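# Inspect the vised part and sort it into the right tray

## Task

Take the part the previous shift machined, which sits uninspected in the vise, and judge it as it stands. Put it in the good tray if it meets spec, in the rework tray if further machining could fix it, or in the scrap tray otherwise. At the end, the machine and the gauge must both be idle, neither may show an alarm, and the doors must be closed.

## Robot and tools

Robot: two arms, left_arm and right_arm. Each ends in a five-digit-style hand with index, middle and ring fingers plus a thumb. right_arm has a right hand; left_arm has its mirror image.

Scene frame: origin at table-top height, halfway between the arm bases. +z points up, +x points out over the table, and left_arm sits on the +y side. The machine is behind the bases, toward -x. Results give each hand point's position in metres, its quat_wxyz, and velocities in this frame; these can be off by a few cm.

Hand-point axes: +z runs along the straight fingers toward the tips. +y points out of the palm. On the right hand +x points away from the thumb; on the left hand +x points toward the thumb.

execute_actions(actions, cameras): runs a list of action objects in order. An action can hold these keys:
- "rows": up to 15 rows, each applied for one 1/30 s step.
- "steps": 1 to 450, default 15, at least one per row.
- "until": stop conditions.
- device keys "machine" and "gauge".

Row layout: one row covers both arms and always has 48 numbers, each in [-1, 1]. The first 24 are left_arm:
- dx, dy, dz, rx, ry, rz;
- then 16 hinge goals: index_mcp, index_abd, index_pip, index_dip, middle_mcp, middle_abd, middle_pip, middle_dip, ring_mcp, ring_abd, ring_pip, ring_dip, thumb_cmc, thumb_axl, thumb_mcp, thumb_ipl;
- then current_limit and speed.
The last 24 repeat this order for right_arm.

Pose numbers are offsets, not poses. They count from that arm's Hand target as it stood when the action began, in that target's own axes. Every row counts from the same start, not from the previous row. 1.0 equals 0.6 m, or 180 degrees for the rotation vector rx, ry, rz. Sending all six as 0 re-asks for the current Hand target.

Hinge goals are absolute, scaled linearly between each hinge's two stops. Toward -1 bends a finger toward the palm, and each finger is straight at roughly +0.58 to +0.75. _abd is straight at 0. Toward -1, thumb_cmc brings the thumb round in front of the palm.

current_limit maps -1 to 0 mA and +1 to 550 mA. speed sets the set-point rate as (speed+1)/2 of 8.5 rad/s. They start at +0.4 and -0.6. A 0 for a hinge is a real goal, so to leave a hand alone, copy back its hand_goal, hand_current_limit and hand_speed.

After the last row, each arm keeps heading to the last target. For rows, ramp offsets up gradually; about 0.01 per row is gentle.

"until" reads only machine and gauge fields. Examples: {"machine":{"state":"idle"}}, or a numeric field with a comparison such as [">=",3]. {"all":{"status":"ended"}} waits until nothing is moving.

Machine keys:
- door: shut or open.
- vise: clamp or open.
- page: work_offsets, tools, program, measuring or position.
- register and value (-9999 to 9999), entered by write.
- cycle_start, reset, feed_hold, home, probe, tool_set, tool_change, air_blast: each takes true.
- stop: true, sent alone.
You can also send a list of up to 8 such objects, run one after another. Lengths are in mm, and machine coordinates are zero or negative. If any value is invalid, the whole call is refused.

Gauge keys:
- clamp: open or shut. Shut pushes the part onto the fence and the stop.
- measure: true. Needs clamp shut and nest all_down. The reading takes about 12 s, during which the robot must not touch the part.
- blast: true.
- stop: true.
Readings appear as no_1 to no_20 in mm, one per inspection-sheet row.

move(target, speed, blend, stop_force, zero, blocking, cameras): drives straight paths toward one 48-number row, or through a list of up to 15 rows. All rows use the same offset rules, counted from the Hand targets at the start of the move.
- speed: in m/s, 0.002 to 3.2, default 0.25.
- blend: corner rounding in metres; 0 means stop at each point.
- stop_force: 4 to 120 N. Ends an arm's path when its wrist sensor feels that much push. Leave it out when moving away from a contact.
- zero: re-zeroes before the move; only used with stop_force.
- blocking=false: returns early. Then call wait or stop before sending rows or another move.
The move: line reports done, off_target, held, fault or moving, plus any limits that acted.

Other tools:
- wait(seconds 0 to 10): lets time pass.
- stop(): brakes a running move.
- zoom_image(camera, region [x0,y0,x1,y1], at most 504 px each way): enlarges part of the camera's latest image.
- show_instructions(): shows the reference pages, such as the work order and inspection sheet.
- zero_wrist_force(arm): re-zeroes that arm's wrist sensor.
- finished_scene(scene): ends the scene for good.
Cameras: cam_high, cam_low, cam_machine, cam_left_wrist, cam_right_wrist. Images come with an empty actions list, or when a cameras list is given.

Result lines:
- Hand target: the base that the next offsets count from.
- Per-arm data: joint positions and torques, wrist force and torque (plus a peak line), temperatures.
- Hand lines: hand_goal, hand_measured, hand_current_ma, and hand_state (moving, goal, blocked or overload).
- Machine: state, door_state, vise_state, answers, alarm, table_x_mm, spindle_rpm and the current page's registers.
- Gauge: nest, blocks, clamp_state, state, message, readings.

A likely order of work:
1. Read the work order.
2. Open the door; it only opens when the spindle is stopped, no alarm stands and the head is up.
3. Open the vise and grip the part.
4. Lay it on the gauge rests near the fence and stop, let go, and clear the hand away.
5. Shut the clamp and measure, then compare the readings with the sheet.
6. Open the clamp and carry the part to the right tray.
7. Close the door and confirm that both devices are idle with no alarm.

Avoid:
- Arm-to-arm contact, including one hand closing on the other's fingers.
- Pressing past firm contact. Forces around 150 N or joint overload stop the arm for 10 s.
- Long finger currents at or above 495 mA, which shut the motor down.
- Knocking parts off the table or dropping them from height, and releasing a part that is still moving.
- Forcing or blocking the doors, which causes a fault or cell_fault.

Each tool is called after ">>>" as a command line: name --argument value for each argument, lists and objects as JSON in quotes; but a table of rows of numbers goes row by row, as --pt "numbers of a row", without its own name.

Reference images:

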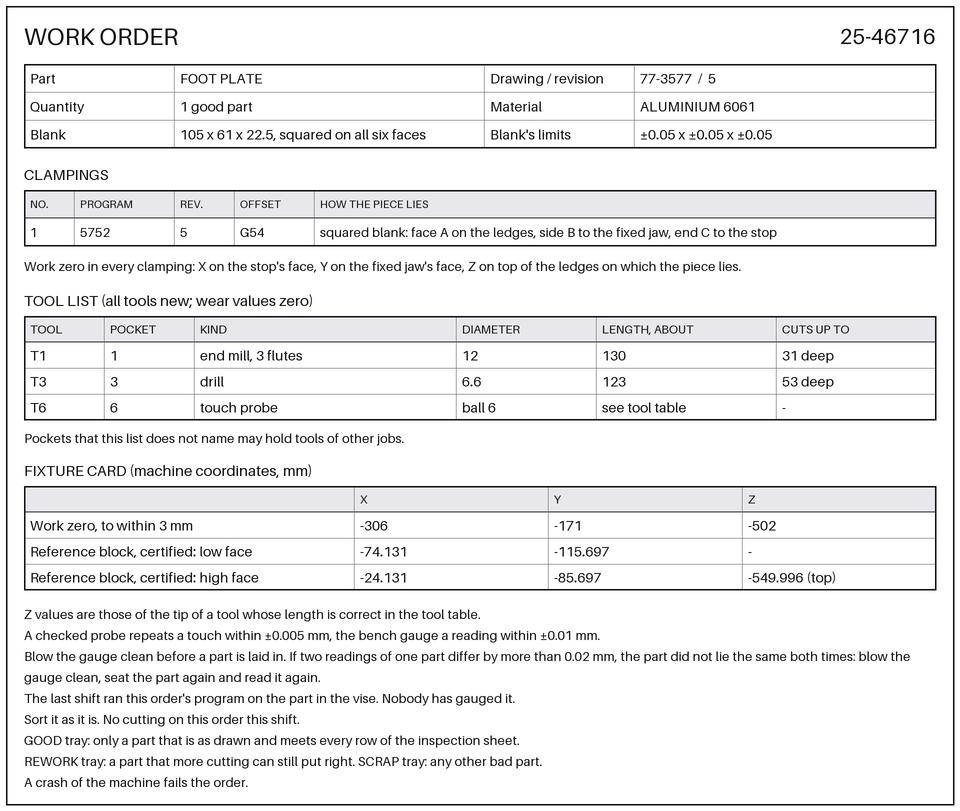

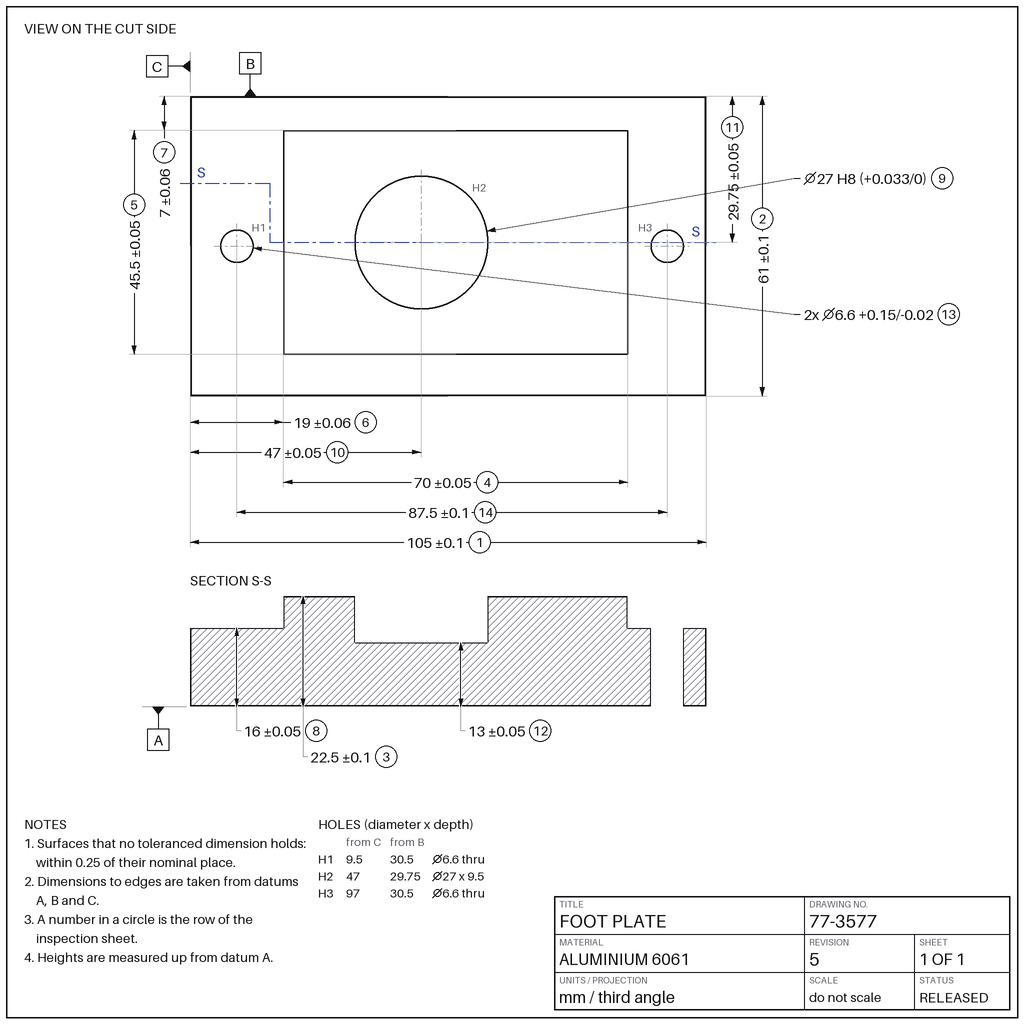

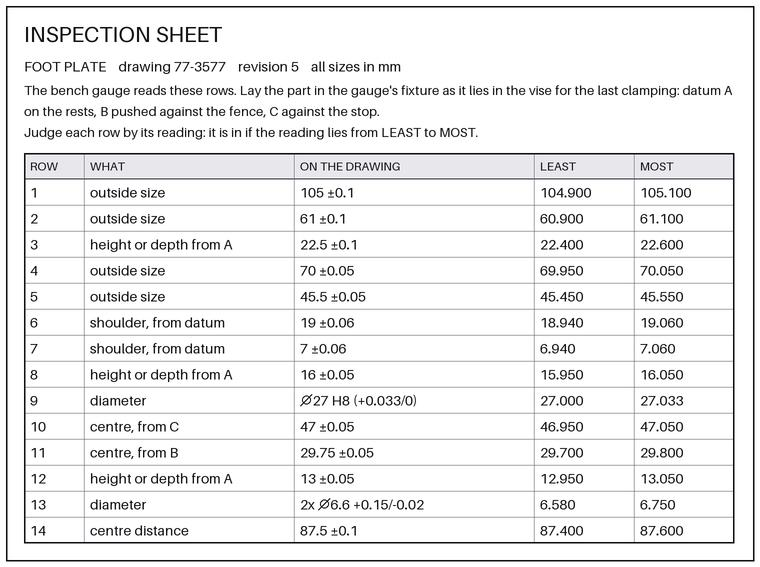

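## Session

>>> execute_actions --actions '[]' --cameras '["all"]'

>>> zoom_image --camera "cam_high" --region '[100, 130, 560, 340]'

>>> zoom_image --camera "cam_machine" --region '[180, 100, 460, 380]'

Scene clock: 0.00 s.
left_arm: end_effector_position=(+0.5463, +0.8466, +0.2478) hand_goal=(+0.754, +0.000, +0.576, +0.696, +0.754, +0.000, +0.576, +0.696, +0.754, +0.000, +0.576, +0.696, +0.714, +0.678, +0.226, +0.168) hand_measured=(+0.754, +0.000, +0.576, +0.696, +0.754, +0.000, +0.576, +0.696, +0.754, +0.000, +0.576, +0.696, +0.714, +0.678, +0.226, +0.168) hand_current_ma=(+0, +0, +0, +0, +0, +0, +0, +0, +0, +0, +0, +0, +0, +0, +0, +0) hand_state=(goal, goal, goal, goal, goal, goal, goal, goal, goal, goal, goal, goal, goal, goal, goal, goal) hand_current_limit=0.40 hand_speed=-0.60 end_effector_quat_wxyz=(+0.124, +0.117, +0.971, -0.170) | right_arm: end_effector_position=(+0.7557, -0.8730, +0.2844) hand_goal=(+0.754, +0.000, +0.576, +0.696, +0.754, +0.000, +0.576, +0.696, +0.754, +0.000, +0.576, +0.696, +0.714, +0.678, +0.226, +0.168) hand_measured=(+0.754, +0.000, +0.576, +0.696, +0.754, +0.000, +0.576, +0.696, +0.754, +0.000, +0.576, +0.696, +0.714, +0.678, +0.226, +0.168) hand_current_ma=(+0, +0, +0, +0, +0, +0, +0, +0, +0, +0, +0, +0, +0, +0, +0, +0) hand_state=(goal, goal, goal, goal, goal, goal, goal, goal, goal, goal, goal, goal, goal, goal, goal, goal) hand_current_limit=0.40 hand_speed=-0.60 end_effector_quat_wxyz=(+0.291, +0.198, +0.920, +0.171)
Joint positions: left_arm=[0.247 -1.183 1.593 1.029 1.974 1.995] | right_arm=[-0.823 -1.204 1.733 0.731 0.947 1.248]
Joint velocities: within noise
Joint torques (N m): no reading
Motor temperatures (°C): left_arm=[34 29 32 31 32 33] | right_arm=[33 36 32 36 33 35]
Wrist force (N): no reading
Wrist torque (N m): no reading
Wrist force, peak (N): no reading
Hand target: left_arm +0.5463, +0.8466, +0.2478; +0.124, +0.117, +0.971, -0.170 | right_arm +0.7557, -0.8730, +0.2844; +0.291, +0.198, +0.920, +0.171
machine.work_offsets: g54_x=-306.502 g54_y=-172.502 g54_z=-502.802 g55_x=+0.000 g55_y=+0.000 g55_z=+0.000 g56_x=+0.000 g56_y=+0.000 g56_z=+0.000
machine: state=done door_state=shut vise_state=clamped cycle_status=done cycles_done=0 table_x_mm=0 spindle_rpm=0 page=work_offsets entry=no_entry entries=0 queue=idle queue_left=0
gauge: nest=all_up blocks=free clamp_state=open readings=0

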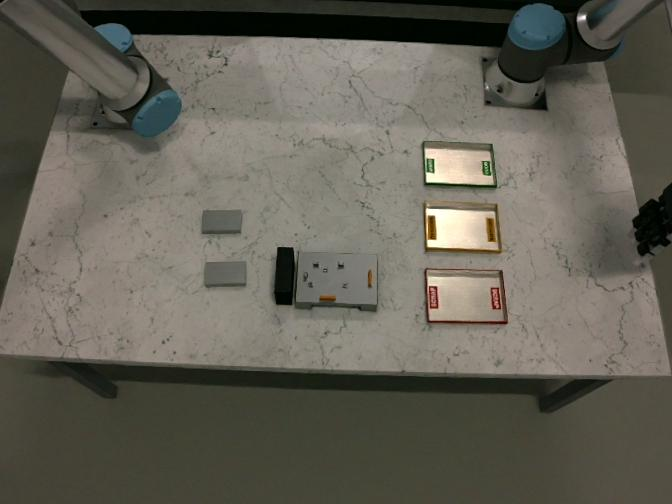

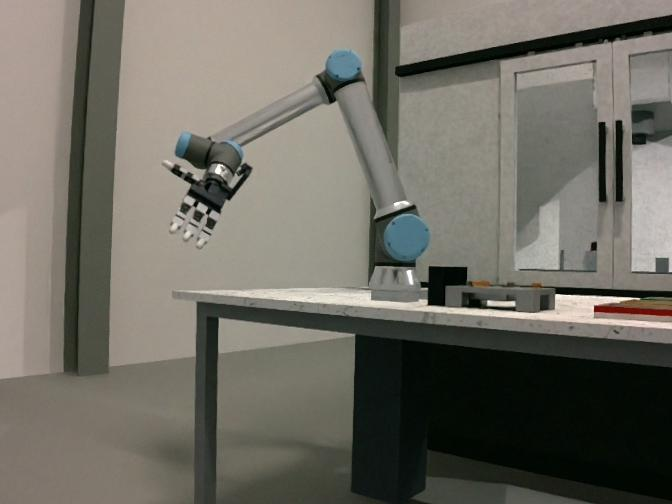

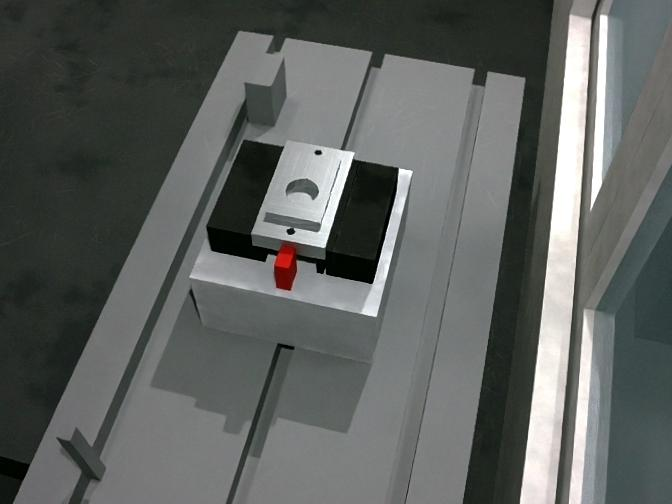

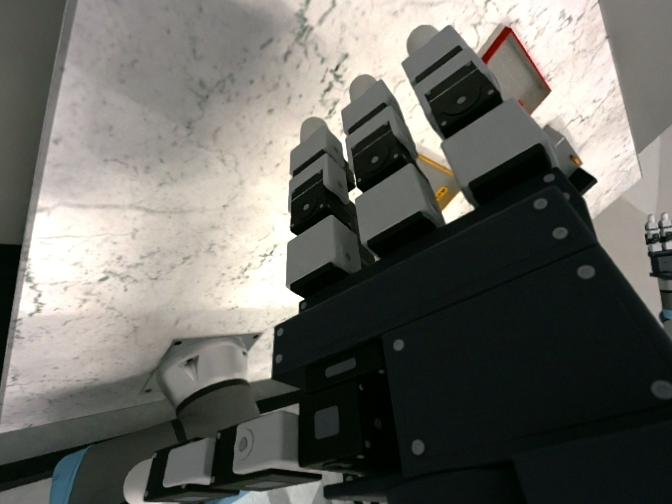

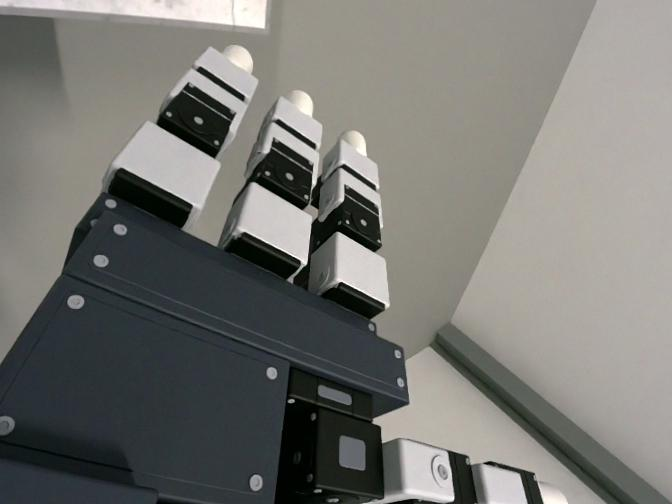

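Scaled by 1.096 from the camera's 672x504 image, which has a finer 960x720 frame.

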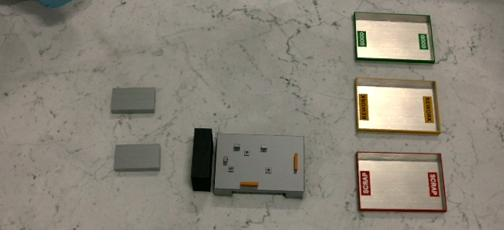

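Scaled by 1.800 from the camera's 672x504 image, which has a finer 960x720 frame.

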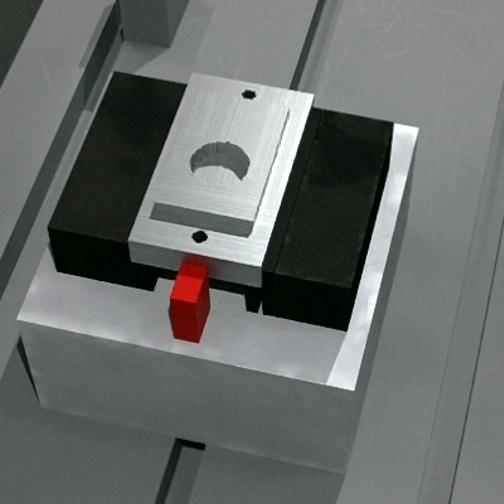

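>>> execute_actions --actions '[{"machine":[{"page":"tools"},{"door":"open"},{"vise":"open"}],"gauge":{"blast":true},"rows":[[0,0,0,0,0,0,0.877,0,-0.2263,-0.4348,0.877,0,-0.2263,-0.4348,1.0,0,0.576,0.696,-0.664,0.677,0.64,-0.5351,0.4,-0.4,0,0,0,0,0,0,0.754,0,0.576,0.696,0.754,0,0.576,0.696,0.754,0,0.576,0.696,0.714,0.678,0.226,0.168,0.4,-0.6]],"steps":30}]'

>>> move --pt "-0.0355 -0.9008 -0.0065 0.3856 0.0034 -0.116 0.877 0 -0.2263 -0.4348 0.877 0 -0.2263 -0.4348 1.0 0 0.576 0.696 -0.664 0.677 0.64 -0.5351 0.4 -0.4 0 0 0 0 0 0 0.754 0 0.576 0.696 0.754 0 0.576 0.696 0.754 0 0.576 0.696 0.714 0.678 0.226 0.168 0.4 -0.6" --speed 0.25 --cameras '["cam_high","cam_machine"]'

Scene clock: 43.73 s.
left_arm: end_effector_position=(+0.5463, +0.8466, +0.2478) hand_goal=(+0.878, +0.000, -0.226, -0.434, +0.878, +0.000, -0.226, -0.434, +1.000, +0.000, +0.576, +0.696, -0.664, +0.678, +0.640, -0.536) hand_measured=(+0.870, +0.000, -0.220, -0.430, +0.870, +0.000, -0.220, -0.430, +0.988, +0.000, +0.576, +0.696, -0.658, +0.678, +0.632, -0.534) hand_current_ma=(-9, +0, +4, +2, -10, +0, +4, +2, -17, +0, +0, +0, +6, +0, -13, +1) hand_state=(goal, goal, goal, goal, goal, goal, goal, goal, goal, goal, goal, goal, goal, goal, goal, goal) hand_current_limit=0.40 hand_speed=-0.40 end_effector_quat_wxyz=(+0.124, +0.117, +0.971, -0.170) | right_arm: end_effector_position=(+0.7557, -0.8730, +0.2844) hand_goal=(+0.754, +0.000, +0.576, +0.696, +0.754, +0.000, +0.576, +0.696, +0.754, +0.000, +0.576, +0.696, +0.714, +0.678, +0.226, +0.168) hand_measured=(+0.754, +0.000, +0.576, +0.696, +0.754, +0.000, +0.576, +0.696, +0.754, +0.000, +0.576, +0.696, +0.716, +0.678, +0.224, +0.168) hand_current_ma=(+4, +0, +3, +0, +3, +0, +3, +0, +4, +0, +3, +0, +6, -4, -6, -2) hand_state=(goal, goal, goal, goal, goal, goal, goal, goal, goal, goal, goal, goal, goal, goal, goal, goal) hand_current_limit=0.40 hand_speed=-0.60 end_effector_quat_wxyz=(+0.291, +0.198, +0.920, +0.171)
Joint positions: left_arm=[0.247 -1.183 1.593 1.029 1.974 1.995] | right_arm=[-0.823 -1.204 1.733 0.731 0.947 1.248]
Joint torques (N m): left_arm=[-0.24 -71.49 -38.88 3.78 0.35 -0.09] | right_arm=[-1.95 -59.13 -33.85 3.91 -1.51 -0.49]
Wrist force (N): left_arm=[0.1 0.1 0.1] | right_arm=[-0.2 0.1 0.0]
Wrist torque (N m): left_arm=[0.05 0.04 -0.03] | right_arm=[0.02 0.03 -0.01]
Wrist force, peak (N): left_arm=[0.5 0.2 0.4] | right_arm=[-1.3 -0.5 -0.1]
Hand target: left_arm +0.5463, +0.8466, +0.2478; +0.124, +0.117, +0.971, -0.170 | right_arm +0.7557, -0.8730, +0.2844; +0.291, +0.198, +0.920, +0.171
Off the commanded pose: left_arm 0.000 m, 0 deg | right_arm 0.000 m, 0 deg.
machine.tools: t1_length=+129.923 t1_length_wear=+0.000 t1_diameter=+11.994 t1_diameter_wear=+0.000 t1_pocket=+1.000 t2_length=+106.138 t2_length_wear=+0.000 t2_diameter=+9.990 t2_diameter_wear=+0.000 t2_pocket=+2.000 t3_length=+122.898 t3_length_wear=+0.000 t3_diameter=+6.599 t3_diameter_wear=+0.000 t3_pocket=+3.000 t4_length=+137.184 t4_length_wear=+0.000 t4_diameter=+9.993 t4_diameter_wear=+0.000 t4_pocket=+4.000 t5_length=+115.466 t5_length_wear=+0.000 t5_diameter=+4.996 t5_diameter_wear=+0.000 t5_pocket=+5.000 t6_length=+150.991 t6_length_wear=+0.000 t6_diameter=+6.000 t6_diameter_wear=+0.000 t6_pocket=+6.000
machine: state=done door_state=between vise_state=clamped cycle_status=done cycles_done=0 table_x_mm=0 spindle_rpm=0 page=tools entry=no_entry entries=0 queue=running queue_left=1
gauge: nest=all_up blocks=free clamp_state=open state=busy message=taken readings=0

Scene clock: 48.03 s.
left_arm: end_effector_position=(+0.4201, +0.3495, +0.4196) hand_goal=(+0.878, +0.000, -0.226, -0.434, +0.878, +0.000, -0.226, -0.434, +1.000, +0.000, +0.576, +0.696, -0.664, +0.678, +0.640, -0.536) hand_measured=(+0.870, +0.000, -0.224, -0.432, +0.870, +0.000, -0.224, -0.432, +0.988, +0.000, +0.576, +0.696, -0.660, +0.678, +0.636, -0.534) hand_current_ma=(-9, +0, +1, +2, -10, +0, +1, +2, -17, +0, +0, +0, +3, +0, -5, +1) hand_state=(goal, goal, goal, goal, goal, goal, goal, goal, goal, goal, goal, goal, goal, goal, goal, goal) hand_current_limit=0.40 hand_speed=-0.40 end_effector_quat_wxyz=(+0.000, +0.000, +0.708, -0.707) | right_arm: end_effector_position=(+0.7557, -0.8730, +0.2844) hand_goal=(+0.754, +0.000, +0.576, +0.696, +0.754, +0.000, +0.576, +0.696, +0.754, +0.000, +0.576, +0.696, +0.714, +0.678, +0.226, +0.168) hand_measured=(+0.754, +0.000, +0.576, +0.696, +0.754, +0.000, +0.576, +0.696, +0.754, +0.000, +0.576, +0.696, +0.716, +0.678, +0.224, +0.168) hand_current_ma=(+4, +0, +3, +0, +3, +0, +3, +0, +4, +0, +3, +0, +6, -4, -6, -2) hand_state=(goal, goal, goal, goal, goal, goal, goal, goal, goal, goal, goal, goal, goal, goal, goal, goal) hand_current_limit=0.40 hand_speed=-0.60 end_effector_quat_wxyz=(+0.291, +0.198, +0.920, +0.171)
Joint positions: left_arm=[-0.207 -1.634 1.932 -0.291 2.899 0.006] | right_arm=[-0.823 -1.204 1.733 0.731 0.947 1.248]
Joint torques (N m): left_arm=[12.3 -53.53 -30.86 -4.56 -2.52 -1.27] | right_arm=[-2.31 -60.61 -33.13 3.41 -1.77 -0.17]
Wrist force (N): left_arm=[0.1 0.7 -0.8] | right_arm=[-0.4 -0.4 -0.1]
Wrist torque (N m): left_arm=[-0.10 -0.09 0.30] | right_arm=[-0.05 0.06 -0.03]
Wrist force, peak (N): left_arm=[0.9 1.8 -0.2] | right_arm=[-1.0 -0.3 -0.3]
Hand target: left_arm +0.4201, +0.3495, +0.4195; +0.000, +0.000, +0.707, -0.707 | right_arm +0.7557, -0.8730, +0.2844; +0.291, +0.198, +0.920, +0.171
Off the commanded pose: left_arm 0.000 m, 0 deg | right_arm 0.000 m, 0 deg.
machine.tools: t1_length=+129.923 t1_length_wear=+0.000 t1_diameter=+11.994 t1_diameter_wear=+0.000 t1_pocket=+1.000 t2_length=+106.138 t2_length_wear=+0.000 t2_diameter=+9.990 t2_diameter_wear=+0.000 t2_pocket=+2.000 t3_length=+122.898 t3_length_wear=+0.000 t3_diameter=+6.599 t3_diameter_wear=+0.000 t3_pocket=+3.000 t4_length=+137.184 t4_length_wear=+0.000 t4_diameter=+9.993 t4_diameter_wear=+0.000 t4_pocket=+4.000 t5_length=+115.466 t5_length_wear=+0.000 t5_diameter=+4.996 t5_diameter_wear=+0.000 t5_pocket=+5.000 t6_length=+150.991 t6_length_wear=+0.000 t6_diameter=+6.000 t6_diameter_wear=+0.000 t6_pocket=+6.000
machine: state=idle door_state=open vise_state=open cycle_status=done cycles_done=0 table_x_mm=0 spindle_rpm=0 page=tools entry=no_entry entries=0 queue=done queue_left=0
gauge: nest=all_up blocks=free clamp_state=open message=taken readings=0
move: done
Images, in order (width x height): cam_high 672x504, cam_machine 672x504.

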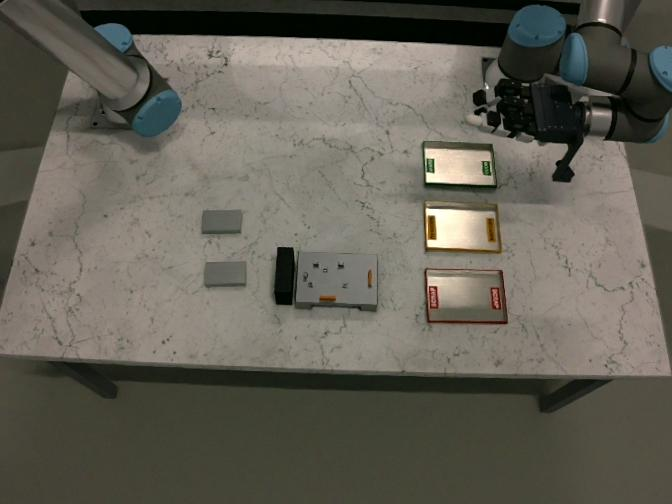

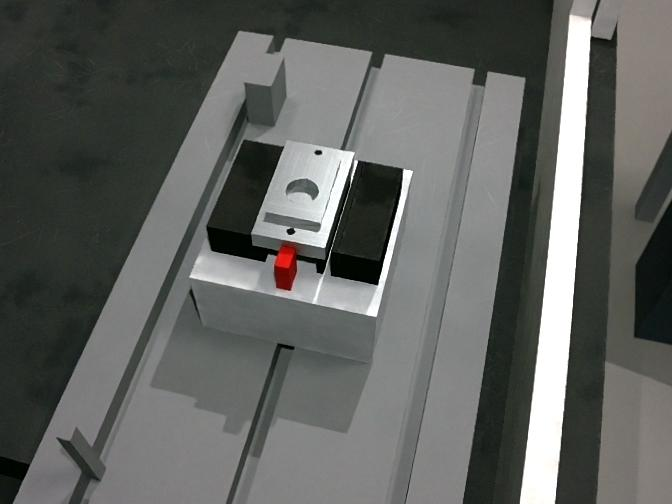

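>>> move --pt "0.0333 0 0.6167 0 -0.5 0 0.877 0 -0.2263 -0.4348 0.877 0 -0.2263 -0.4348 1.0 0 0.576 0.696 -0.664 0.677 0.64 -0.5351 0.4 -0.4 0 0 0 0 0 0 0.754 0 0.576 0.696 0.754 0 0.576 0.696 0.754 0 0.576 0.696 0.714 0.678 0.226 0.168 0.4 -0.6" --speed 0.25

>>> move --pt "0.1333 0.0667 -0.3333 0 -0.5 0 0.877 0 -0.2263 -0.4348 0.877 0 -0.2263 -0.4348 1.0 0 0.576 0.696 -0.664 0.677 0.64 -0.5351 0.4 -0.4 0 0 0 0 0 0 0.754 0 0.576 0.696 0.754 0 0.576 0.696 0.754 0 0.576 0.696 0.714 0.678 0.226 0.168 0.4 -0.6" --speed 0.25 --cameras '["cam_high"]'

Scene clock: 59.37 s.
left_arm: end_effector_position=(+0.4000, -0.0205, +0.4192) hand_goal=(+0.878, +0.000, -0.226, -0.434, +0.878, +0.000, -0.226, -0.434, +1.000, +0.000, +0.576, +0.696, -0.664, +0.678, +0.640, -0.536) hand_measured=(+0.870, +0.000, -0.224, -0.432, +0.870, +0.000, -0.224, -0.432, +0.988, +0.000, +0.576, +0.696, -0.660, +0.678, +0.636, -0.534) hand_current_ma=(-9, +0, +1, +2, -10, +0, +1, +2, -17, +0, +0, +0, +2, +0, -5, +1) hand_state=(goal, goal, goal, goal, goal, goal, goal, goal, goal, goal, goal, goal, goal, goal, goal, goal) hand_current_limit=0.40 hand_speed=-0.40 end_effector_quat_wxyz=(+0.500, -0.500, +0.500, -0.500) | right_arm: end_effector_position=(+0.7557, -0.8730, +0.2844) hand_goal=(+0.754, +0.000, +0.576, +0.696, +0.754, +0.000, +0.576, +0.696, +0.754, +0.000, +0.576, +0.696, +0.714, +0.678, +0.226, +0.168) hand_measured=(+0.754, +0.000, +0.576, +0.696, +0.754, +0.000, +0.576, +0.696, +0.754, +0.000, +0.576, +0.696, +0.716, +0.678, +0.224, +0.168) hand_current_ma=(+4, +0, +3, +0, +3, +0, +3, +0, +4, +0, +3, +0, +6, -4, -6, -2) hand_state=(goal, goal, goal, goal, goal, goal, goal, goal, goal, goal, goal, goal, goal, goal, goal, goal) hand_current_limit=0.40 hand_speed=-0.60 end_effector_quat_wxyz=(+0.291, +0.198, +0.920, +0.171)
Joint positions: left_arm=[-1.41 -1.527 1.827 -0.299 0.126 0.001] | right_arm=[-0.823 -1.204 1.733 0.731 0.947 1.248]
Joint torques (N m): left_arm=[-13.36 -32.46 -58.29 3.09 -1.88 -1.13] | right_arm=[-1.09 -61.29 -33.79 3.64 -1.93 -0.57]
Wrist force (N): left_arm=[0.7 1.3 -0.7] | right_arm=[-0.5 0.1 -0.3]
Wrist torque (N m): left_arm=[-0.02 -0.12 0.31] | right_arm=[0.04 0.07 -0.04]
Wrist force, peak (N): left_arm=[1.6 1.6 -0.6] | right_arm=[-1.2 0.1 -0.3]
Hand target: left_arm +0.4000, -0.0205, +0.4192; +0.500, -0.500, +0.500, -0.500 | right_arm +0.7557, -0.8730, +0.2844; +0.291, +0.198, +0.920, +0.171
Off the commanded pose: left_arm 0.000 m, 0 deg | right_arm 0.000 m, 0 deg.
machine.tools: t1_length=+129.923 t1_length_wear=+0.000 t1_diameter=+11.994 t1_diameter_wear=+0.000 t1_pocket=+1.000 t2_length=+106.138 t2_length_wear=+0.000 t2_diameter=+9.990 t2_diameter_wear=+0.000 t2_pocket=+2.000 t3_length=+122.898 t3_length_wear=+0.000 t3_diameter=+6.599 t3_diameter_wear=+0.000 t3_pocket=+3.000 t4_length=+137.184 t4_length_wear=+0.000 t4_diameter=+9.993 t4_diameter_wear=+0.000 t4_pocket=+4.000 t5_length=+115.466 t5_length_wear=+0.000 t5_diameter=+4.996 t5_diameter_wear=+0.000 t5_pocket=+5.000 t6_length=+150.991 t6_length_wear=+0.000 t6_diameter=+6.000 t6_diameter_wear=+0.000 t6_pocket=+6.000
machine: state=idle door_state=open vise_state=open cycle_status=done cycles_done=0 table_x_mm=0 spindle_rpm=0 page=tools entry=no_entry entries=0 queue=done queue_left=0
gauge: nest=all_up blocks=free clamp_state=open message=taken readings=0
move: done

Scene clock: 63.20 s.
left_arm: end_effector_position=(+0.2000, -0.1004, +0.3791) hand_goal=(+0.878, +0.000, -0.226, -0.434, +0.878, +0.000, -0.226, -0.434, +1.000, +0.000, +0.576, +0.696, -0.664, +0.678, +0.640, -0.536) hand_measured=(+0.870, +0.000, -0.224, -0.432, +0.870, +0.000, -0.224, -0.432, +0.988, +0.000, +0.576, +0.696, -0.660, +0.678, +0.636, -0.534) hand_current_ma=(-9, +0, +1, +2, -10, +0, +1, +2, -17, +0, +0, +0, +2, +0, -5, +1) hand_state=(goal, goal, goal, goal, goal, goal, goal, goal, goal, goal, goal, goal, goal, goal, goal, goal) hand_current_limit=0.40 hand_speed=-0.40 end_effector_quat_wxyz=(+0.707, -0.707, +0.000, +0.000) | right_arm: end_effector_position=(+0.7557, -0.8730, +0.2844) hand_goal=(+0.754, +0.000, +0.576, +0.696, +0.754, +0.000, +0.576, +0.696, +0.754, +0.000, +0.576, +0.696, +0.714, +0.678, +0.226, +0.168) hand_measured=(+0.754, +0.000, +0.576, +0.696, +0.754, +0.000, +0.576, +0.696, +0.754, +0.000, +0.576, +0.696, +0.716, +0.678, +0.224, +0.168) hand_current_ma=(+4, +0, +3, +0, +3, +0, +3, +0, +4, +0, +3, +0, +6, -4, -6, -2) hand_state=(goal, goal, goal, goal, goal, goal, goal, goal, goal, goal, goal, goal, goal, goal, goal, goal) hand_current_limit=0.40 hand_speed=-0.60 end_effector_quat_wxyz=(+0.291, +0.198, +0.920, +0.171)
Joint positions: left_arm=[-1.432 -0.952 1.121 -0.168 -1.467 0] | right_arm=[-0.823 -1.204 1.733 0.731 0.947 1.248]
Joint torques (N m): left_arm=[15.52 -78.5 -59.51 5.89 -2.07 -1.46] | right_arm=[-1.8 -60.5 -33.09 3.45 -2.08 -0.41]
Wrist force (N): left_arm=[0.4 1.1 -0.5] | right_arm=[-0.7 -0.4 -0.7]
Wrist torque (N m): left_arm=[-0.14 -0.12 0.25] | right_arm=[0.01 0.11 -0.06]
Wrist force, peak (N): left_arm=[0.5 1.6 -0.4] | right_arm=[-1.1 -0.3 -0.3]
Hand target: left_arm +0.2000, -0.1004, +0.3791; +0.707, -0.707, +0.000, +0.000 | right_arm +0.7557, -0.8730, +0.2844; +0.291, +0.198, +0.920, +0.171
Off the commanded pose: left_arm 0.000 m, 0 deg | right_arm 0.000 m, 0 deg.
machine.tools: t1_length=+129.923 t1_length_wear=+0.000 t1_diameter=+11.994 t1_diameter_wear=+0.000 t1_pocket=+1.000 t2_length=+106.138 t2_length_wear=+0.000 t2_diameter=+9.990 t2_diameter_wear=+0.000 t2_pocket=+2.000 t3_length=+122.898 t3_length_wear=+0.000 t3_diameter=+6.599 t3_diameter_wear=+0.000 t3_pocket=+3.000 t4_length=+137.184 t4_length_wear=+0.000 t4_diameter=+9.993 t4_diameter_wear=+0.000 t4_pocket=+4.000 t5_length=+115.466 t5_length_wear=+0.000 t5_diameter=+4.996 t5_diameter_wear=+0.000 t5_pocket=+5.000 t6_length=+150.991 t6_length_wear=+0.000 t6_diameter=+6.000 t6_diameter_wear=+0.000 t6_pocket=+6.000
machine: state=idle door_state=open vise_state=open cycle_status=done cycles_done=0 table_x_mm=0 spindle_rpm=0 page=tools entry=no_entry entries=0 queue=done queue_left=0
gauge: nest=all_up blocks=free clamp_state=open message=taken readings=0
move: done
Images, in order (width x height): cam_high 672x504.

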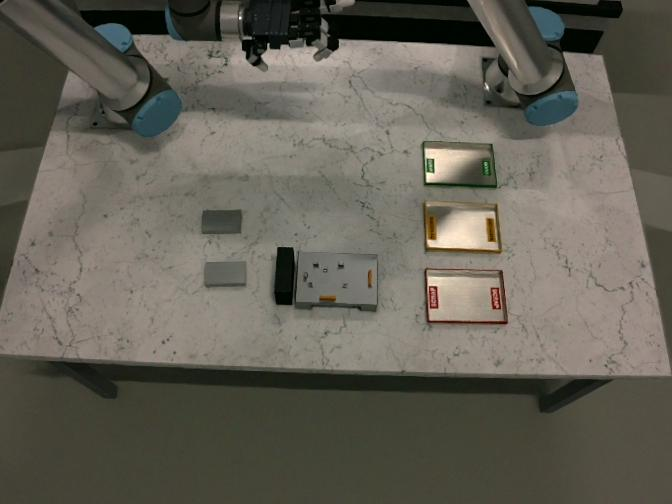

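>>> move --pt "-0.1333 0.0983 0 -0.1667 0 0 1.0 0 -0.2263 -0.503 1.0 0 -0.2263 -0.503 1.0 0 0.576 0.696 -0.664 0.677 0.545 -0.627 0.4 -0.4 0 0 0 0 0 0 0.754 0 0.576 0.696 0.754 0 0.576 0.696 0.754 0 0.576 0.696 0.714 0.678 0.226 0.168 0.4 -0.6" --speed 0.25

>>> move --pt "-0.7 0.04 -0.0693 0 0 0 1.0 0 -0.2263 -0.503 1.0 0 -0.2263 -0.503 1.0 0 0.576 0.696 -0.664 0.677 0.545 -0.627 0.4 -0.4 0 0 0 0 0 0 0.754 0 0.576 0.696 0.754 0 0.576 0.696 0.754 0 0.576 0.696 0.714 0.678 0.226 0.168 0.4 -0.6" --speed 0.25 --cameras '["cam_high","cam_machine"]'

Scene clock: 136.03 s.
left_arm: end_effector_position=(+0.1200, -0.1003, +0.3202) hand_goal=(+1.000, +0.000, -0.226, -0.502, +1.000, +0.000, -0.226, -0.502, +1.000, +0.000, +0.576, +0.696, -0.664, +0.678, +0.546, -0.626) hand_measured=(+0.984, +0.000, -0.226, -0.500, +0.982, +0.000, -0.226, -0.500, +0.988, +0.000, +0.576, +0.696, -0.660, +0.678, +0.546, -0.624) hand_current_ma=(-25, +0, +0, +2, -28, +0, +0, +2, -17, +0, +0, +0, +2, +0, +0, +2) hand_state=(goal, goal, goal, goal, goal, goal, goal, goal, goal, goal, goal, goal, goal, goal, goal, goal) hand_current_limit=0.40 hand_speed=-0.40 end_effector_quat_wxyz=(-0.501, +0.866, +0.000, +0.000) | right_arm: end_effector_position=(+0.7557, -0.8730, +0.2844) hand_goal=(+0.754, +0.000, +0.576, +0.696, +0.754, +0.000, +0.576, +0.696, +0.754, +0.000, +0.576, +0.696, +0.714, +0.678, +0.226, +0.168) hand_measured=(+0.754, +0.000, +0.576, +0.696, +0.754, +0.000, +0.576, +0.696, +0.754, +0.000, +0.576, +0.696, +0.716, +0.678, +0.224, +0.168) hand_current_ma=(+4, +0, +3, +0, +3, +0, +3, +0, +4, +0, +3, +0, +6, -4, -6, -2) hand_state=(goal, goal, goal, goal, goal, goal, goal, goal, goal, goal, goal, goal, goal, goal, goal, goal) hand_current_limit=0.40 hand_speed=-0.60 end_effector_quat_wxyz=(+0.291, +0.198, +0.920, +0.171)
Joint positions: left_arm=[-1.518 -1.223 1.464 -0.763 -1.556 0.009] | right_arm=[-0.823 -1.204 1.733 0.731 0.947 1.248]
Joint torques (N m): left_arm=[-16.89 -93.74 -31.79 -4.23 -2.12 -1.72] | right_arm=[-1.95 -59.16 -33.65 3.63 -2.78 -0.7]
Wrist force (N): left_arm=[0.7 0.5 0.4] | right_arm=[-0.7 0.2 0.2]
Wrist torque (N m): left_arm=[-0.12 -0.05 0.32] | right_arm=[0.00 0.09 -0.04]
Wrist force, peak (N): left_arm=[0.8 1.6 -0.9] | right_arm=[-1.3 -0.1 -0.6]
Hand target: left_arm +0.1200, -0.1003, +0.3202; -0.500, +0.866, +0.000, +0.000 | right_arm +0.7557, -0.8730, +0.2844; +0.291, +0.198, +0.920, +0.171
Off the commanded pose: left_arm 0.000 m, 0 deg | right_arm 0.000 m, 0 deg.
machine.tools: t1_length=+129.923 t1_length_wear=+0.000 t1_diameter=+11.994 t1_diameter_wear=+0.000 t1_pocket=+1.000 t2_length=+106.138 t2_length_wear=+0.000 t2_diameter=+9.990 t2_diameter_wear=+0.000 t2_pocket=+2.000 t3_length=+122.898 t3_length_wear=+0.000 t3_diameter=+6.599 t3_diameter_wear=+0.000 t3_pocket=+3.000 t4_length=+137.184 t4_length_wear=+0.000 t4_diameter=+9.993 t4_diameter_wear=+0.000 t4_pocket=+4.000 t5_length=+115.466 t5_length_wear=+0.000 t5_diameter=+4.996 t5_diameter_wear=+0.000 t5_pocket=+5.000 t6_length=+150.991 t6_length_wear=+0.000 t6_diameter=+6.000 t6_diameter_wear=+0.000 t6_pocket=+6.000
machine: state=idle door_state=open vise_state=open cycle_status=done cycles_done=0 table_x_mm=0 spindle_rpm=0 page=tools entry=no_entry entries=0 queue=done queue_left=0
gauge: nest=all_up blocks=free clamp_state=open message=taken readings=0
move: done

Scene clock: 138.37 s.
left_arm: end_effector_position=(-0.2998, -0.1482, +0.3202) hand_goal=(+1.000, +0.000, -0.226, -0.502, +1.000, +0.000, -0.226, -0.502, +1.000, +0.000, +0.576, +0.696, -0.664, +0.678, +0.546, -0.626) hand_measured=(+0.984, +0.000, -0.226, -0.500, +0.982, +0.000, -0.226, -0.500, +0.988, +0.000, +0.576, +0.696, -0.662, +0.678, +0.546, -0.624) hand_current_ma=(-25, +0, +0, +2, -28, +0, +0, +2, -17, +0, +0, +0, +1, +0, +0, +2) hand_state=(goal, goal, goal, goal, goal, goal, goal, goal, goal, goal, goal, goal, goal, goal, goal, goal) hand_current_limit=0.40 hand_speed=-0.40 end_effector_quat_wxyz=(-0.500, +0.866, +0.000, +0.000) | right_arm: end_effector_position=(+0.7557, -0.8730, +0.2844) hand_goal=(+0.754, +0.000, +0.576, +0.696, +0.754, +0.000, +0.576, +0.696, +0.754, +0.000, +0.576, +0.696, +0.714, +0.678, +0.226, +0.168) hand_measured=(+0.754, +0.000, +0.576, +0.696, +0.754, +0.000, +0.576, +0.696, +0.754, +0.000, +0.576, +0.696, +0.716, +0.678, +0.224, +0.168) hand_current_ma=(+4, +0, +3, +0, +3, +0, +3, +0, +4, +0, +3, +0, +6, -4, -6, -2) hand_state=(goal, goal, goal, goal, goal, goal, goal, goal, goal, goal, goal, goal, goal, goal, goal, goal) hand_current_limit=0.40 hand_speed=-0.60 end_effector_quat_wxyz=(+0.291, +0.198, +0.920, +0.171)
Joint positions: left_arm=[-1.991 -1.137 1.346 -0.78 -1.962 -0.24] | right_arm=[-0.823 -1.204 1.733 0.731 0.947 1.248]
Joint torques (N m): left_arm=[-18.85 -68.71 -61.27 3.31 -2.69 -1.47] | right_arm=[-2.38 -58.37 -33.68 3.47 -2.48 -0.4]
Wrist force (N): left_arm=[0.0 1.0 -0.3] | right_arm=[-0.3 -0.1 -0.2]
Wrist torque (N m): left_arm=[0.05 0.00 0.26] | right_arm=[0.00 0.04 -0.02]
Wrist force, peak (N): left_arm=[-1.6 1.2 -0.7] | right_arm=[-1.2 0.1 -0.4]
Hand target: left_arm -0.3000, -0.1482, +0.3202; -0.500, +0.866, +0.000, +0.000 | right_arm +0.7557, -0.8730, +0.2844; +0.291, +0.198, +0.920, +0.171
Off the commanded pose: left_arm 0.000 m, 0 deg | right_arm 0.000 m, 0 deg.
machine.tools: t1_length=+129.923 t1_length_wear=+0.000 t1_diameter=+11.994 t1_diameter_wear=+0.000 t1_pocket=+1.000 t2_length=+106.138 t2_length_wear=+0.000 t2_diameter=+9.990 t2_diameter_wear=+0.000 t2_pocket=+2.000 t3_length=+122.898 t3_length_wear=+0.000 t3_diameter=+6.599 t3_diameter_wear=+0.000 t3_pocket=+3.000 t4_length=+137.184 t4_length_wear=+0.000 t4_diameter=+9.993 t4_diameter_wear=+0.000 t4_pocket=+4.000 t5_length=+115.466 t5_length_wear=+0.000 t5_diameter=+4.996 t5_diameter_wear=+0.000 t5_pocket=+5.000 t6_length=+150.991 t6_length_wear=+0.000 t6_diameter=+6.000 t6_diameter_wear=+0.000 t6_pocket=+6.000
machine: state=idle door_state=open vise_state=open cycle_status=done cycles_done=0 table_x_mm=0 spindle_rpm=0 page=tools entry=no_entry entries=0 queue=done queue_left=0
gauge: nest=all_up blocks=free clamp_state=open message=taken readings=0
move: done
Images, in order (width x height): cam_high 672x504, cam_machine 672x504.

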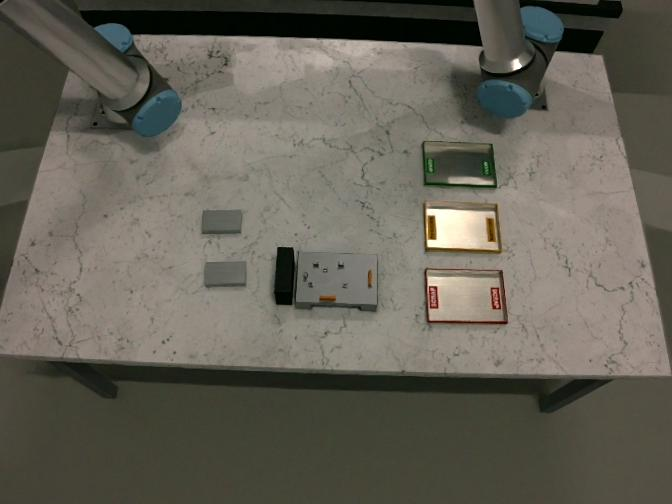

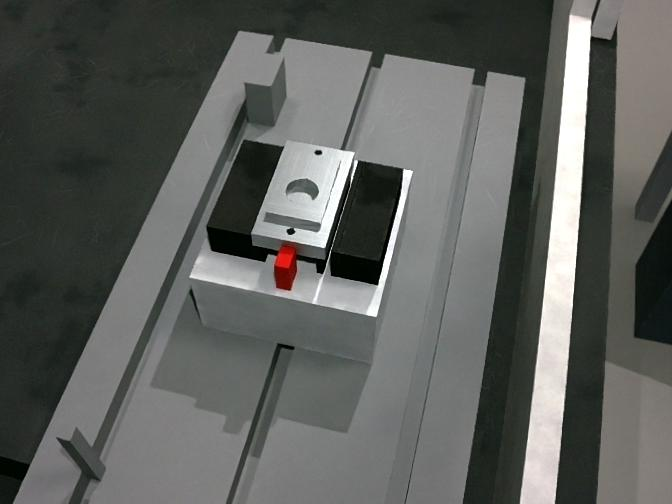

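>>> move --pt "-0.5 -0.0233 0.0404 0 0 0 1.0 0 -0.2263 -0.503 1.0 0 -0.2263 -0.503 1.0 0 0.576 0.696 -0.664 0.677 0.545 -0.627 0.4 -0.4 0 0 0 0 0 0 0.754 0 0.576 0.696 0.754 0 0.576 0.696 0.754 0 0.576 0.696 0.714 0.678 0.226 0.168 0.4 -0.6" --pt "-0.7692 -0.0486 0.1508 0 0 0 1.0 0 -0.2263 -0.503 1.0 0 -0.2263 -0.503 1.0 0 0.576 0.696 -0.664 0.677 0.545 -0.627 0.4 -0.4 0 0 0 0 0 0 0.754 0 0.576 0.696 0.754 0 0.576 0.696 0.754 0 0.576 0.696 0.714 0.678 0.226 0.168 0.4 -0.6" --pt "-0.7692 0.0308 0.1966 0 0 0 1.0 0 -0.2263 -0.503 1.0 0 -0.2263 -0.503 1.0 0 0.576 0.696 -0.664 0.677 0.545 -0.627 0.4 -0.4 0 0 0 0 0 0 0.754 0 0.576 0.696 0.754 0 0.576 0.696 0.754 0 0.576 0.696 0.714 0.678 0.226 0.168 0.4 -0.6" --speed '[0.2,0.15,0.08]' --blend '[0.03,0.01,0]' --cameras '["cam_machine","cam_left_wrist"]'

>>> zoom_image --camera "cam_machine" --region '[180, 60, 460, 340]'

Scene clock: 147.40 s.
left_arm: end_effector_position=(-0.7615, -0.0551, +0.2457) hand_goal=(+1.000, +0.000, -0.226, -0.502, +1.000, +0.000, -0.226, -0.502, +1.000, +0.000, +0.576, +0.696, -0.664, +0.678, +0.546, -0.626) hand_measured=(+0.984, +0.000, -0.226, -0.500, +0.982, +0.000, -0.226, -0.500, +0.988, +0.000, +0.576, +0.696, -0.662, +0.678, +0.546, -0.624) hand_current_ma=(-25, +0, +0, +2, -28, +0, +0, +2, -17, +0, +0, +0, +1, +0, +0, +2) hand_state=(goal, goal, goal, goal, goal, goal, goal, goal, goal, goal, goal, goal, goal, goal, goal, goal) hand_current_limit=0.40 hand_speed=-0.40 end_effector_quat_wxyz=(-0.500, +0.866, +0.000, +0.000) | right_arm: end_effector_position=(+0.7557, -0.8730, +0.2844) hand_goal=(+0.754, +0.000, +0.576, +0.696, +0.754, +0.000, +0.576, +0.696, +0.754, +0.000, +0.576, +0.696, +0.714, +0.678, +0.226, +0.168) hand_measured=(+0.754, +0.000, +0.576, +0.696, +0.754, +0.000, +0.576, +0.696, +0.754, +0.000, +0.576, +0.696, +0.716, +0.678, +0.224, +0.168) hand_current_ma=(+4, +0, +3, +0, +3, +0, +3, +0, +4, +0, +3, +0, +6, -4, -6, -2) hand_state=(goal, goal, goal, goal, goal, goal, goal, goal, goal, goal, goal, goal, goal, goal, goal, goal) hand_current_limit=0.40 hand_speed=-0.60 end_effector_quat_wxyz=(+0.291, +0.198, +0.920, +0.171)
Joint positions: left_arm=[-2.433 -0.888 1.11 -0.968 -2.315 -0.559] | right_arm=[-0.823 -1.204 1.733 0.731 0.947 1.248]
Joint torques (N m): left_arm=[-16.28 -84.93 -33.89 -5.48 -3.6 -1.92] | right_arm=[-2.42 -61.16 -33.54 3.61 -2.36 -0.66]
Wrist force (N): left_arm=[0.0 0.4 -0.4] | right_arm=[-1.1 -0.2 0.0]
Wrist torque (N m): left_arm=[-0.08 -0.06 0.23] | right_arm=[-0.03 0.14 -0.09]
Wrist force, peak (N): left_arm=[1.5 1.0 -0.5] | right_arm=[-1.1 -0.3 -0.6]
Hand target: left_arm -0.7615, -0.0551, +0.2455; -0.500, +0.866, +0.000, +0.000 | right_arm +0.7557, -0.8730, +0.2844; +0.291, +0.198, +0.920, +0.171
Off the commanded pose: left_arm 0.000 m, 0 deg | right_arm 0.000 m, 0 deg.
machine.tools: t1_length=+129.923 t1_length_wear=+0.000 t1_diameter=+11.994 t1_diameter_wear=+0.000 t1_pocket=+1.000 t2_length=+106.138 t2_length_wear=+0.000 t2_diameter=+9.990 t2_diameter_wear=+0.000 t2_pocket=+2.000 t3_length=+122.898 t3_length_wear=+0.000 t3_diameter=+6.599 t3_diameter_wear=+0.000 t3_pocket=+3.000 t4_length=+137.184 t4_length_wear=+0.000 t4_diameter=+9.993 t4_diameter_wear=+0.000 t4_pocket=+4.000 t5_length=+115.466 t5_length_wear=+0.000 t5_diameter=+4.996 t5_diameter_wear=+0.000 t5_pocket=+5.000 t6_length=+150.991 t6_length_wear=+0.000 t6_diameter=+6.000 t6_diameter_wear=+0.000 t6_pocket=+6.000
machine: state=idle door_state=open vise_state=open cycle_status=done cycles_done=0 table_x_mm=0 spindle_rpm=0 page=tools entry=no_entry entries=0 queue=done queue_left=0
gauge: nest=all_up blocks=free clamp_state=open message=taken readings=0
move: done
Images, in order (width x height): cam_machine 672x504, cam_left_wrist 672x504.

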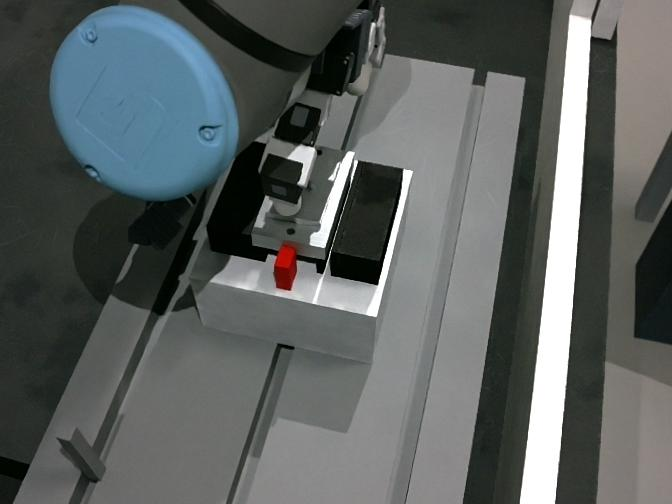

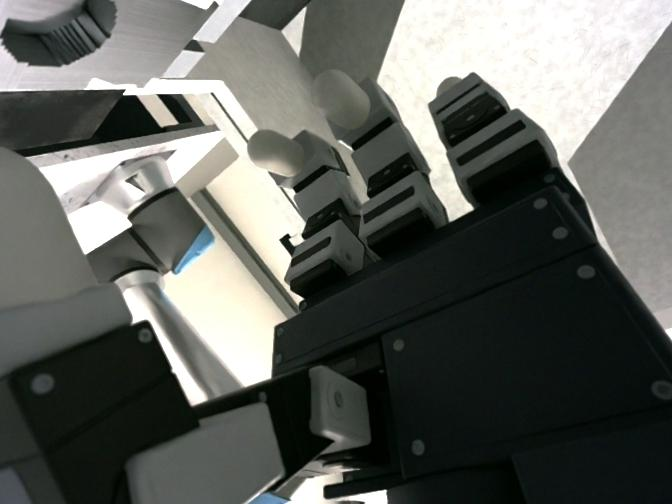

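Scaled by 1.800 from the camera's 672x504 image, which has a finer 960x720 frame.

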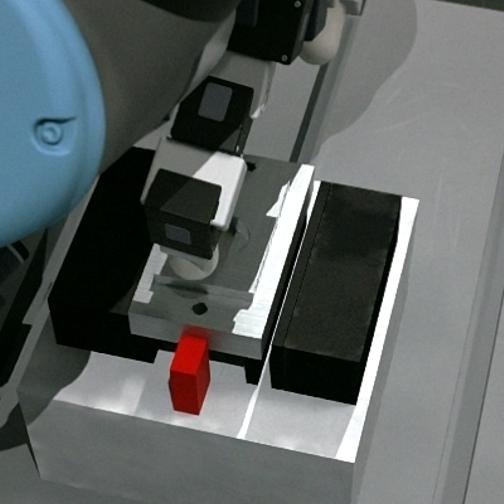

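>>> move --pt "0 0.0537 0.0271 0 0 0 1.0 0 -0.2263 -0.503 1.0 0 -0.2263 -0.503 1.0 0 0.576 0.696 -0.664 0.677 0.545 -0.627 0.4 -0.4 0 0 0 0 0 0 0.754 0 0.576 0.696 0.754 0 0.576 0.696 0.754 0 0.576 0.696 0.714 0.678 0.226 0.168 0.4 -0.6" --speed 0.015 --stop_force 4 --cameras '["cam_machine"]'

>>> zoom_image --camera "cam_machine" --region '[200, 100, 420, 320]'

Scene clock: 157.33 s.
left_arm: end_effector_position=(-0.7615, -0.0570, +0.2125) hand_goal=(+1.000, +0.000, -0.226, -0.502, +1.000, +0.000, -0.226, -0.502, +1.000, +0.000, +0.576, +0.696, -0.664, +0.678, +0.546, -0.626) hand_measured=(+0.984, +0.000, -0.226, -0.500, +0.982, +0.000, -0.226, -0.500, +0.988, +0.000, +0.576, +0.696, -0.662, +0.678, +0.552, -0.634) hand_current_ma=(-25, +0, +0, +2, -28, +0, +0, +2, -17, +0, +0, +0, +1, +0, +9, -12) hand_state=(goal, goal, goal, goal, goal, goal, goal, goal, goal, goal, goal, goal, goal, goal, goal, goal) hand_current_limit=0.40 hand_speed=-0.40 end_effector_quat_wxyz=(-0.500, +0.866, +0.000, +0.000) | right_arm: end_effector_position=(+0.7557, -0.8730, +0.2844) hand_goal=(+0.754, +0.000, +0.576, +0.696, +0.754, +0.000, +0.576, +0.696, +0.754, +0.000, +0.576, +0.696, +0.714, +0.678, +0.226, +0.168) hand_measured=(+0.754, +0.000, +0.576, +0.696, +0.754, +0.000, +0.576, +0.696, +0.754, +0.000, +0.576, +0.696, +0.716, +0.678, +0.224, +0.168) hand_current_ma=(+4, +0, +3, +0, +3, +0, +3, +0, +4, +0, +3, +0, +6, -4, -6, -2) hand_state=(goal, goal, goal, goal, goal, goal, goal, goal, goal, goal, goal, goal, goal, goal, goal, goal) hand_current_limit=0.40 hand_speed=-0.60 end_effector_quat_wxyz=(+0.291, +0.198, +0.920, +0.171)
Joint positions: left_arm=[-2.432 -0.871 1.141 -1.015 -2.314 -0.558] | right_arm=[-0.823 -1.204 1.733 0.731 0.947 1.248]
Joint torques (N m): left_arm=[0.57 -117.59 -60.72 1.65 -1.07 0.2] | right_arm=[-0.9 -60.43 -33.11 3.59 -2.43 -0.89]
Wrist force (N): left_arm=[0.5 -1.2 -1.1] | right_arm=[-0.8 0.0 -0.1]
Wrist torque (N m): left_arm=[-0.24 -0.10 -0.04] | right_arm=[0.01 0.10 -0.04]
Wrist force, peak (N): left_arm=[0.8 -5.1 -3.1] | right_arm=[-1.1 -0.5 -0.1]
Hand target: left_arm -0.7615, -0.0569, +0.2125; -0.500, +0.866, +0.000, +0.000 (not the last commanded pose) | right_arm +0.7557, -0.8730, +0.2844; +0.291, +0.198, +0.920, +0.171
Off the commanded pose: left_arm 0.003 m, 0 deg | right_arm 0.000 m, 0 deg.
machine.tools: t1_length=+129.923 t1_length_wear=+0.000 t1_diameter=+11.994 t1_diameter_wear=+0.000 t1_pocket=+1.000 t2_length=+106.138 t2_length_wear=+0.000 t2_diameter=+9.990 t2_diameter_wear=+0.000 t2_pocket=+2.000 t3_length=+122.898 t3_length_wear=+0.000 t3_diameter=+6.599 t3_diameter_wear=+0.000 t3_pocket=+3.000 t4_length=+137.184 t4_length_wear=+0.000 t4_diameter=+9.993 t4_diameter_wear=+0.000 t4_pocket=+4.000 t5_length=+115.466 t5_length_wear=+0.000 t5_diameter=+4.996 t5_diameter_wear=+0.000 t5_pocket=+5.000 t6_length=+150.991 t6_length_wear=+0.000 t6_diameter=+6.000 t6_diameter_wear=+0.000 t6_pocket=+6.000
machine: state=idle door_state=open vise_state=open cycle_status=done cycles_done=0 table_x_mm=0 spindle_rpm=0 page=tools entry=no_entry entries=0 queue=done queue_left=0
gauge: nest=all_up blocks=free clamp_state=open message=taken readings=0
move: contact (left_arm)
Images, in order (width x height): cam_machine 672x504.

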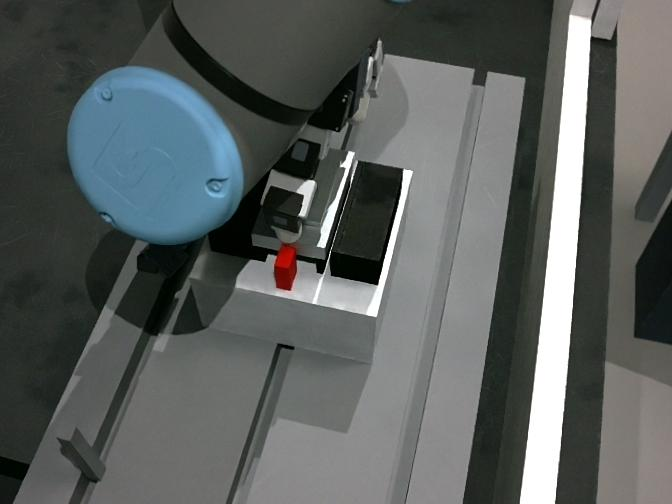

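Scaled by 2.291 from the camera's 672x504 image, which has a finer 960x720 frame.

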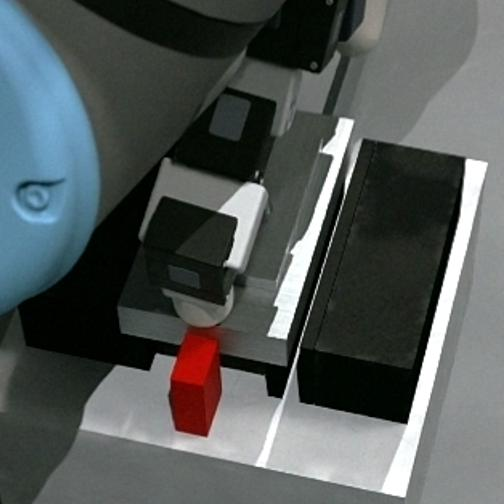

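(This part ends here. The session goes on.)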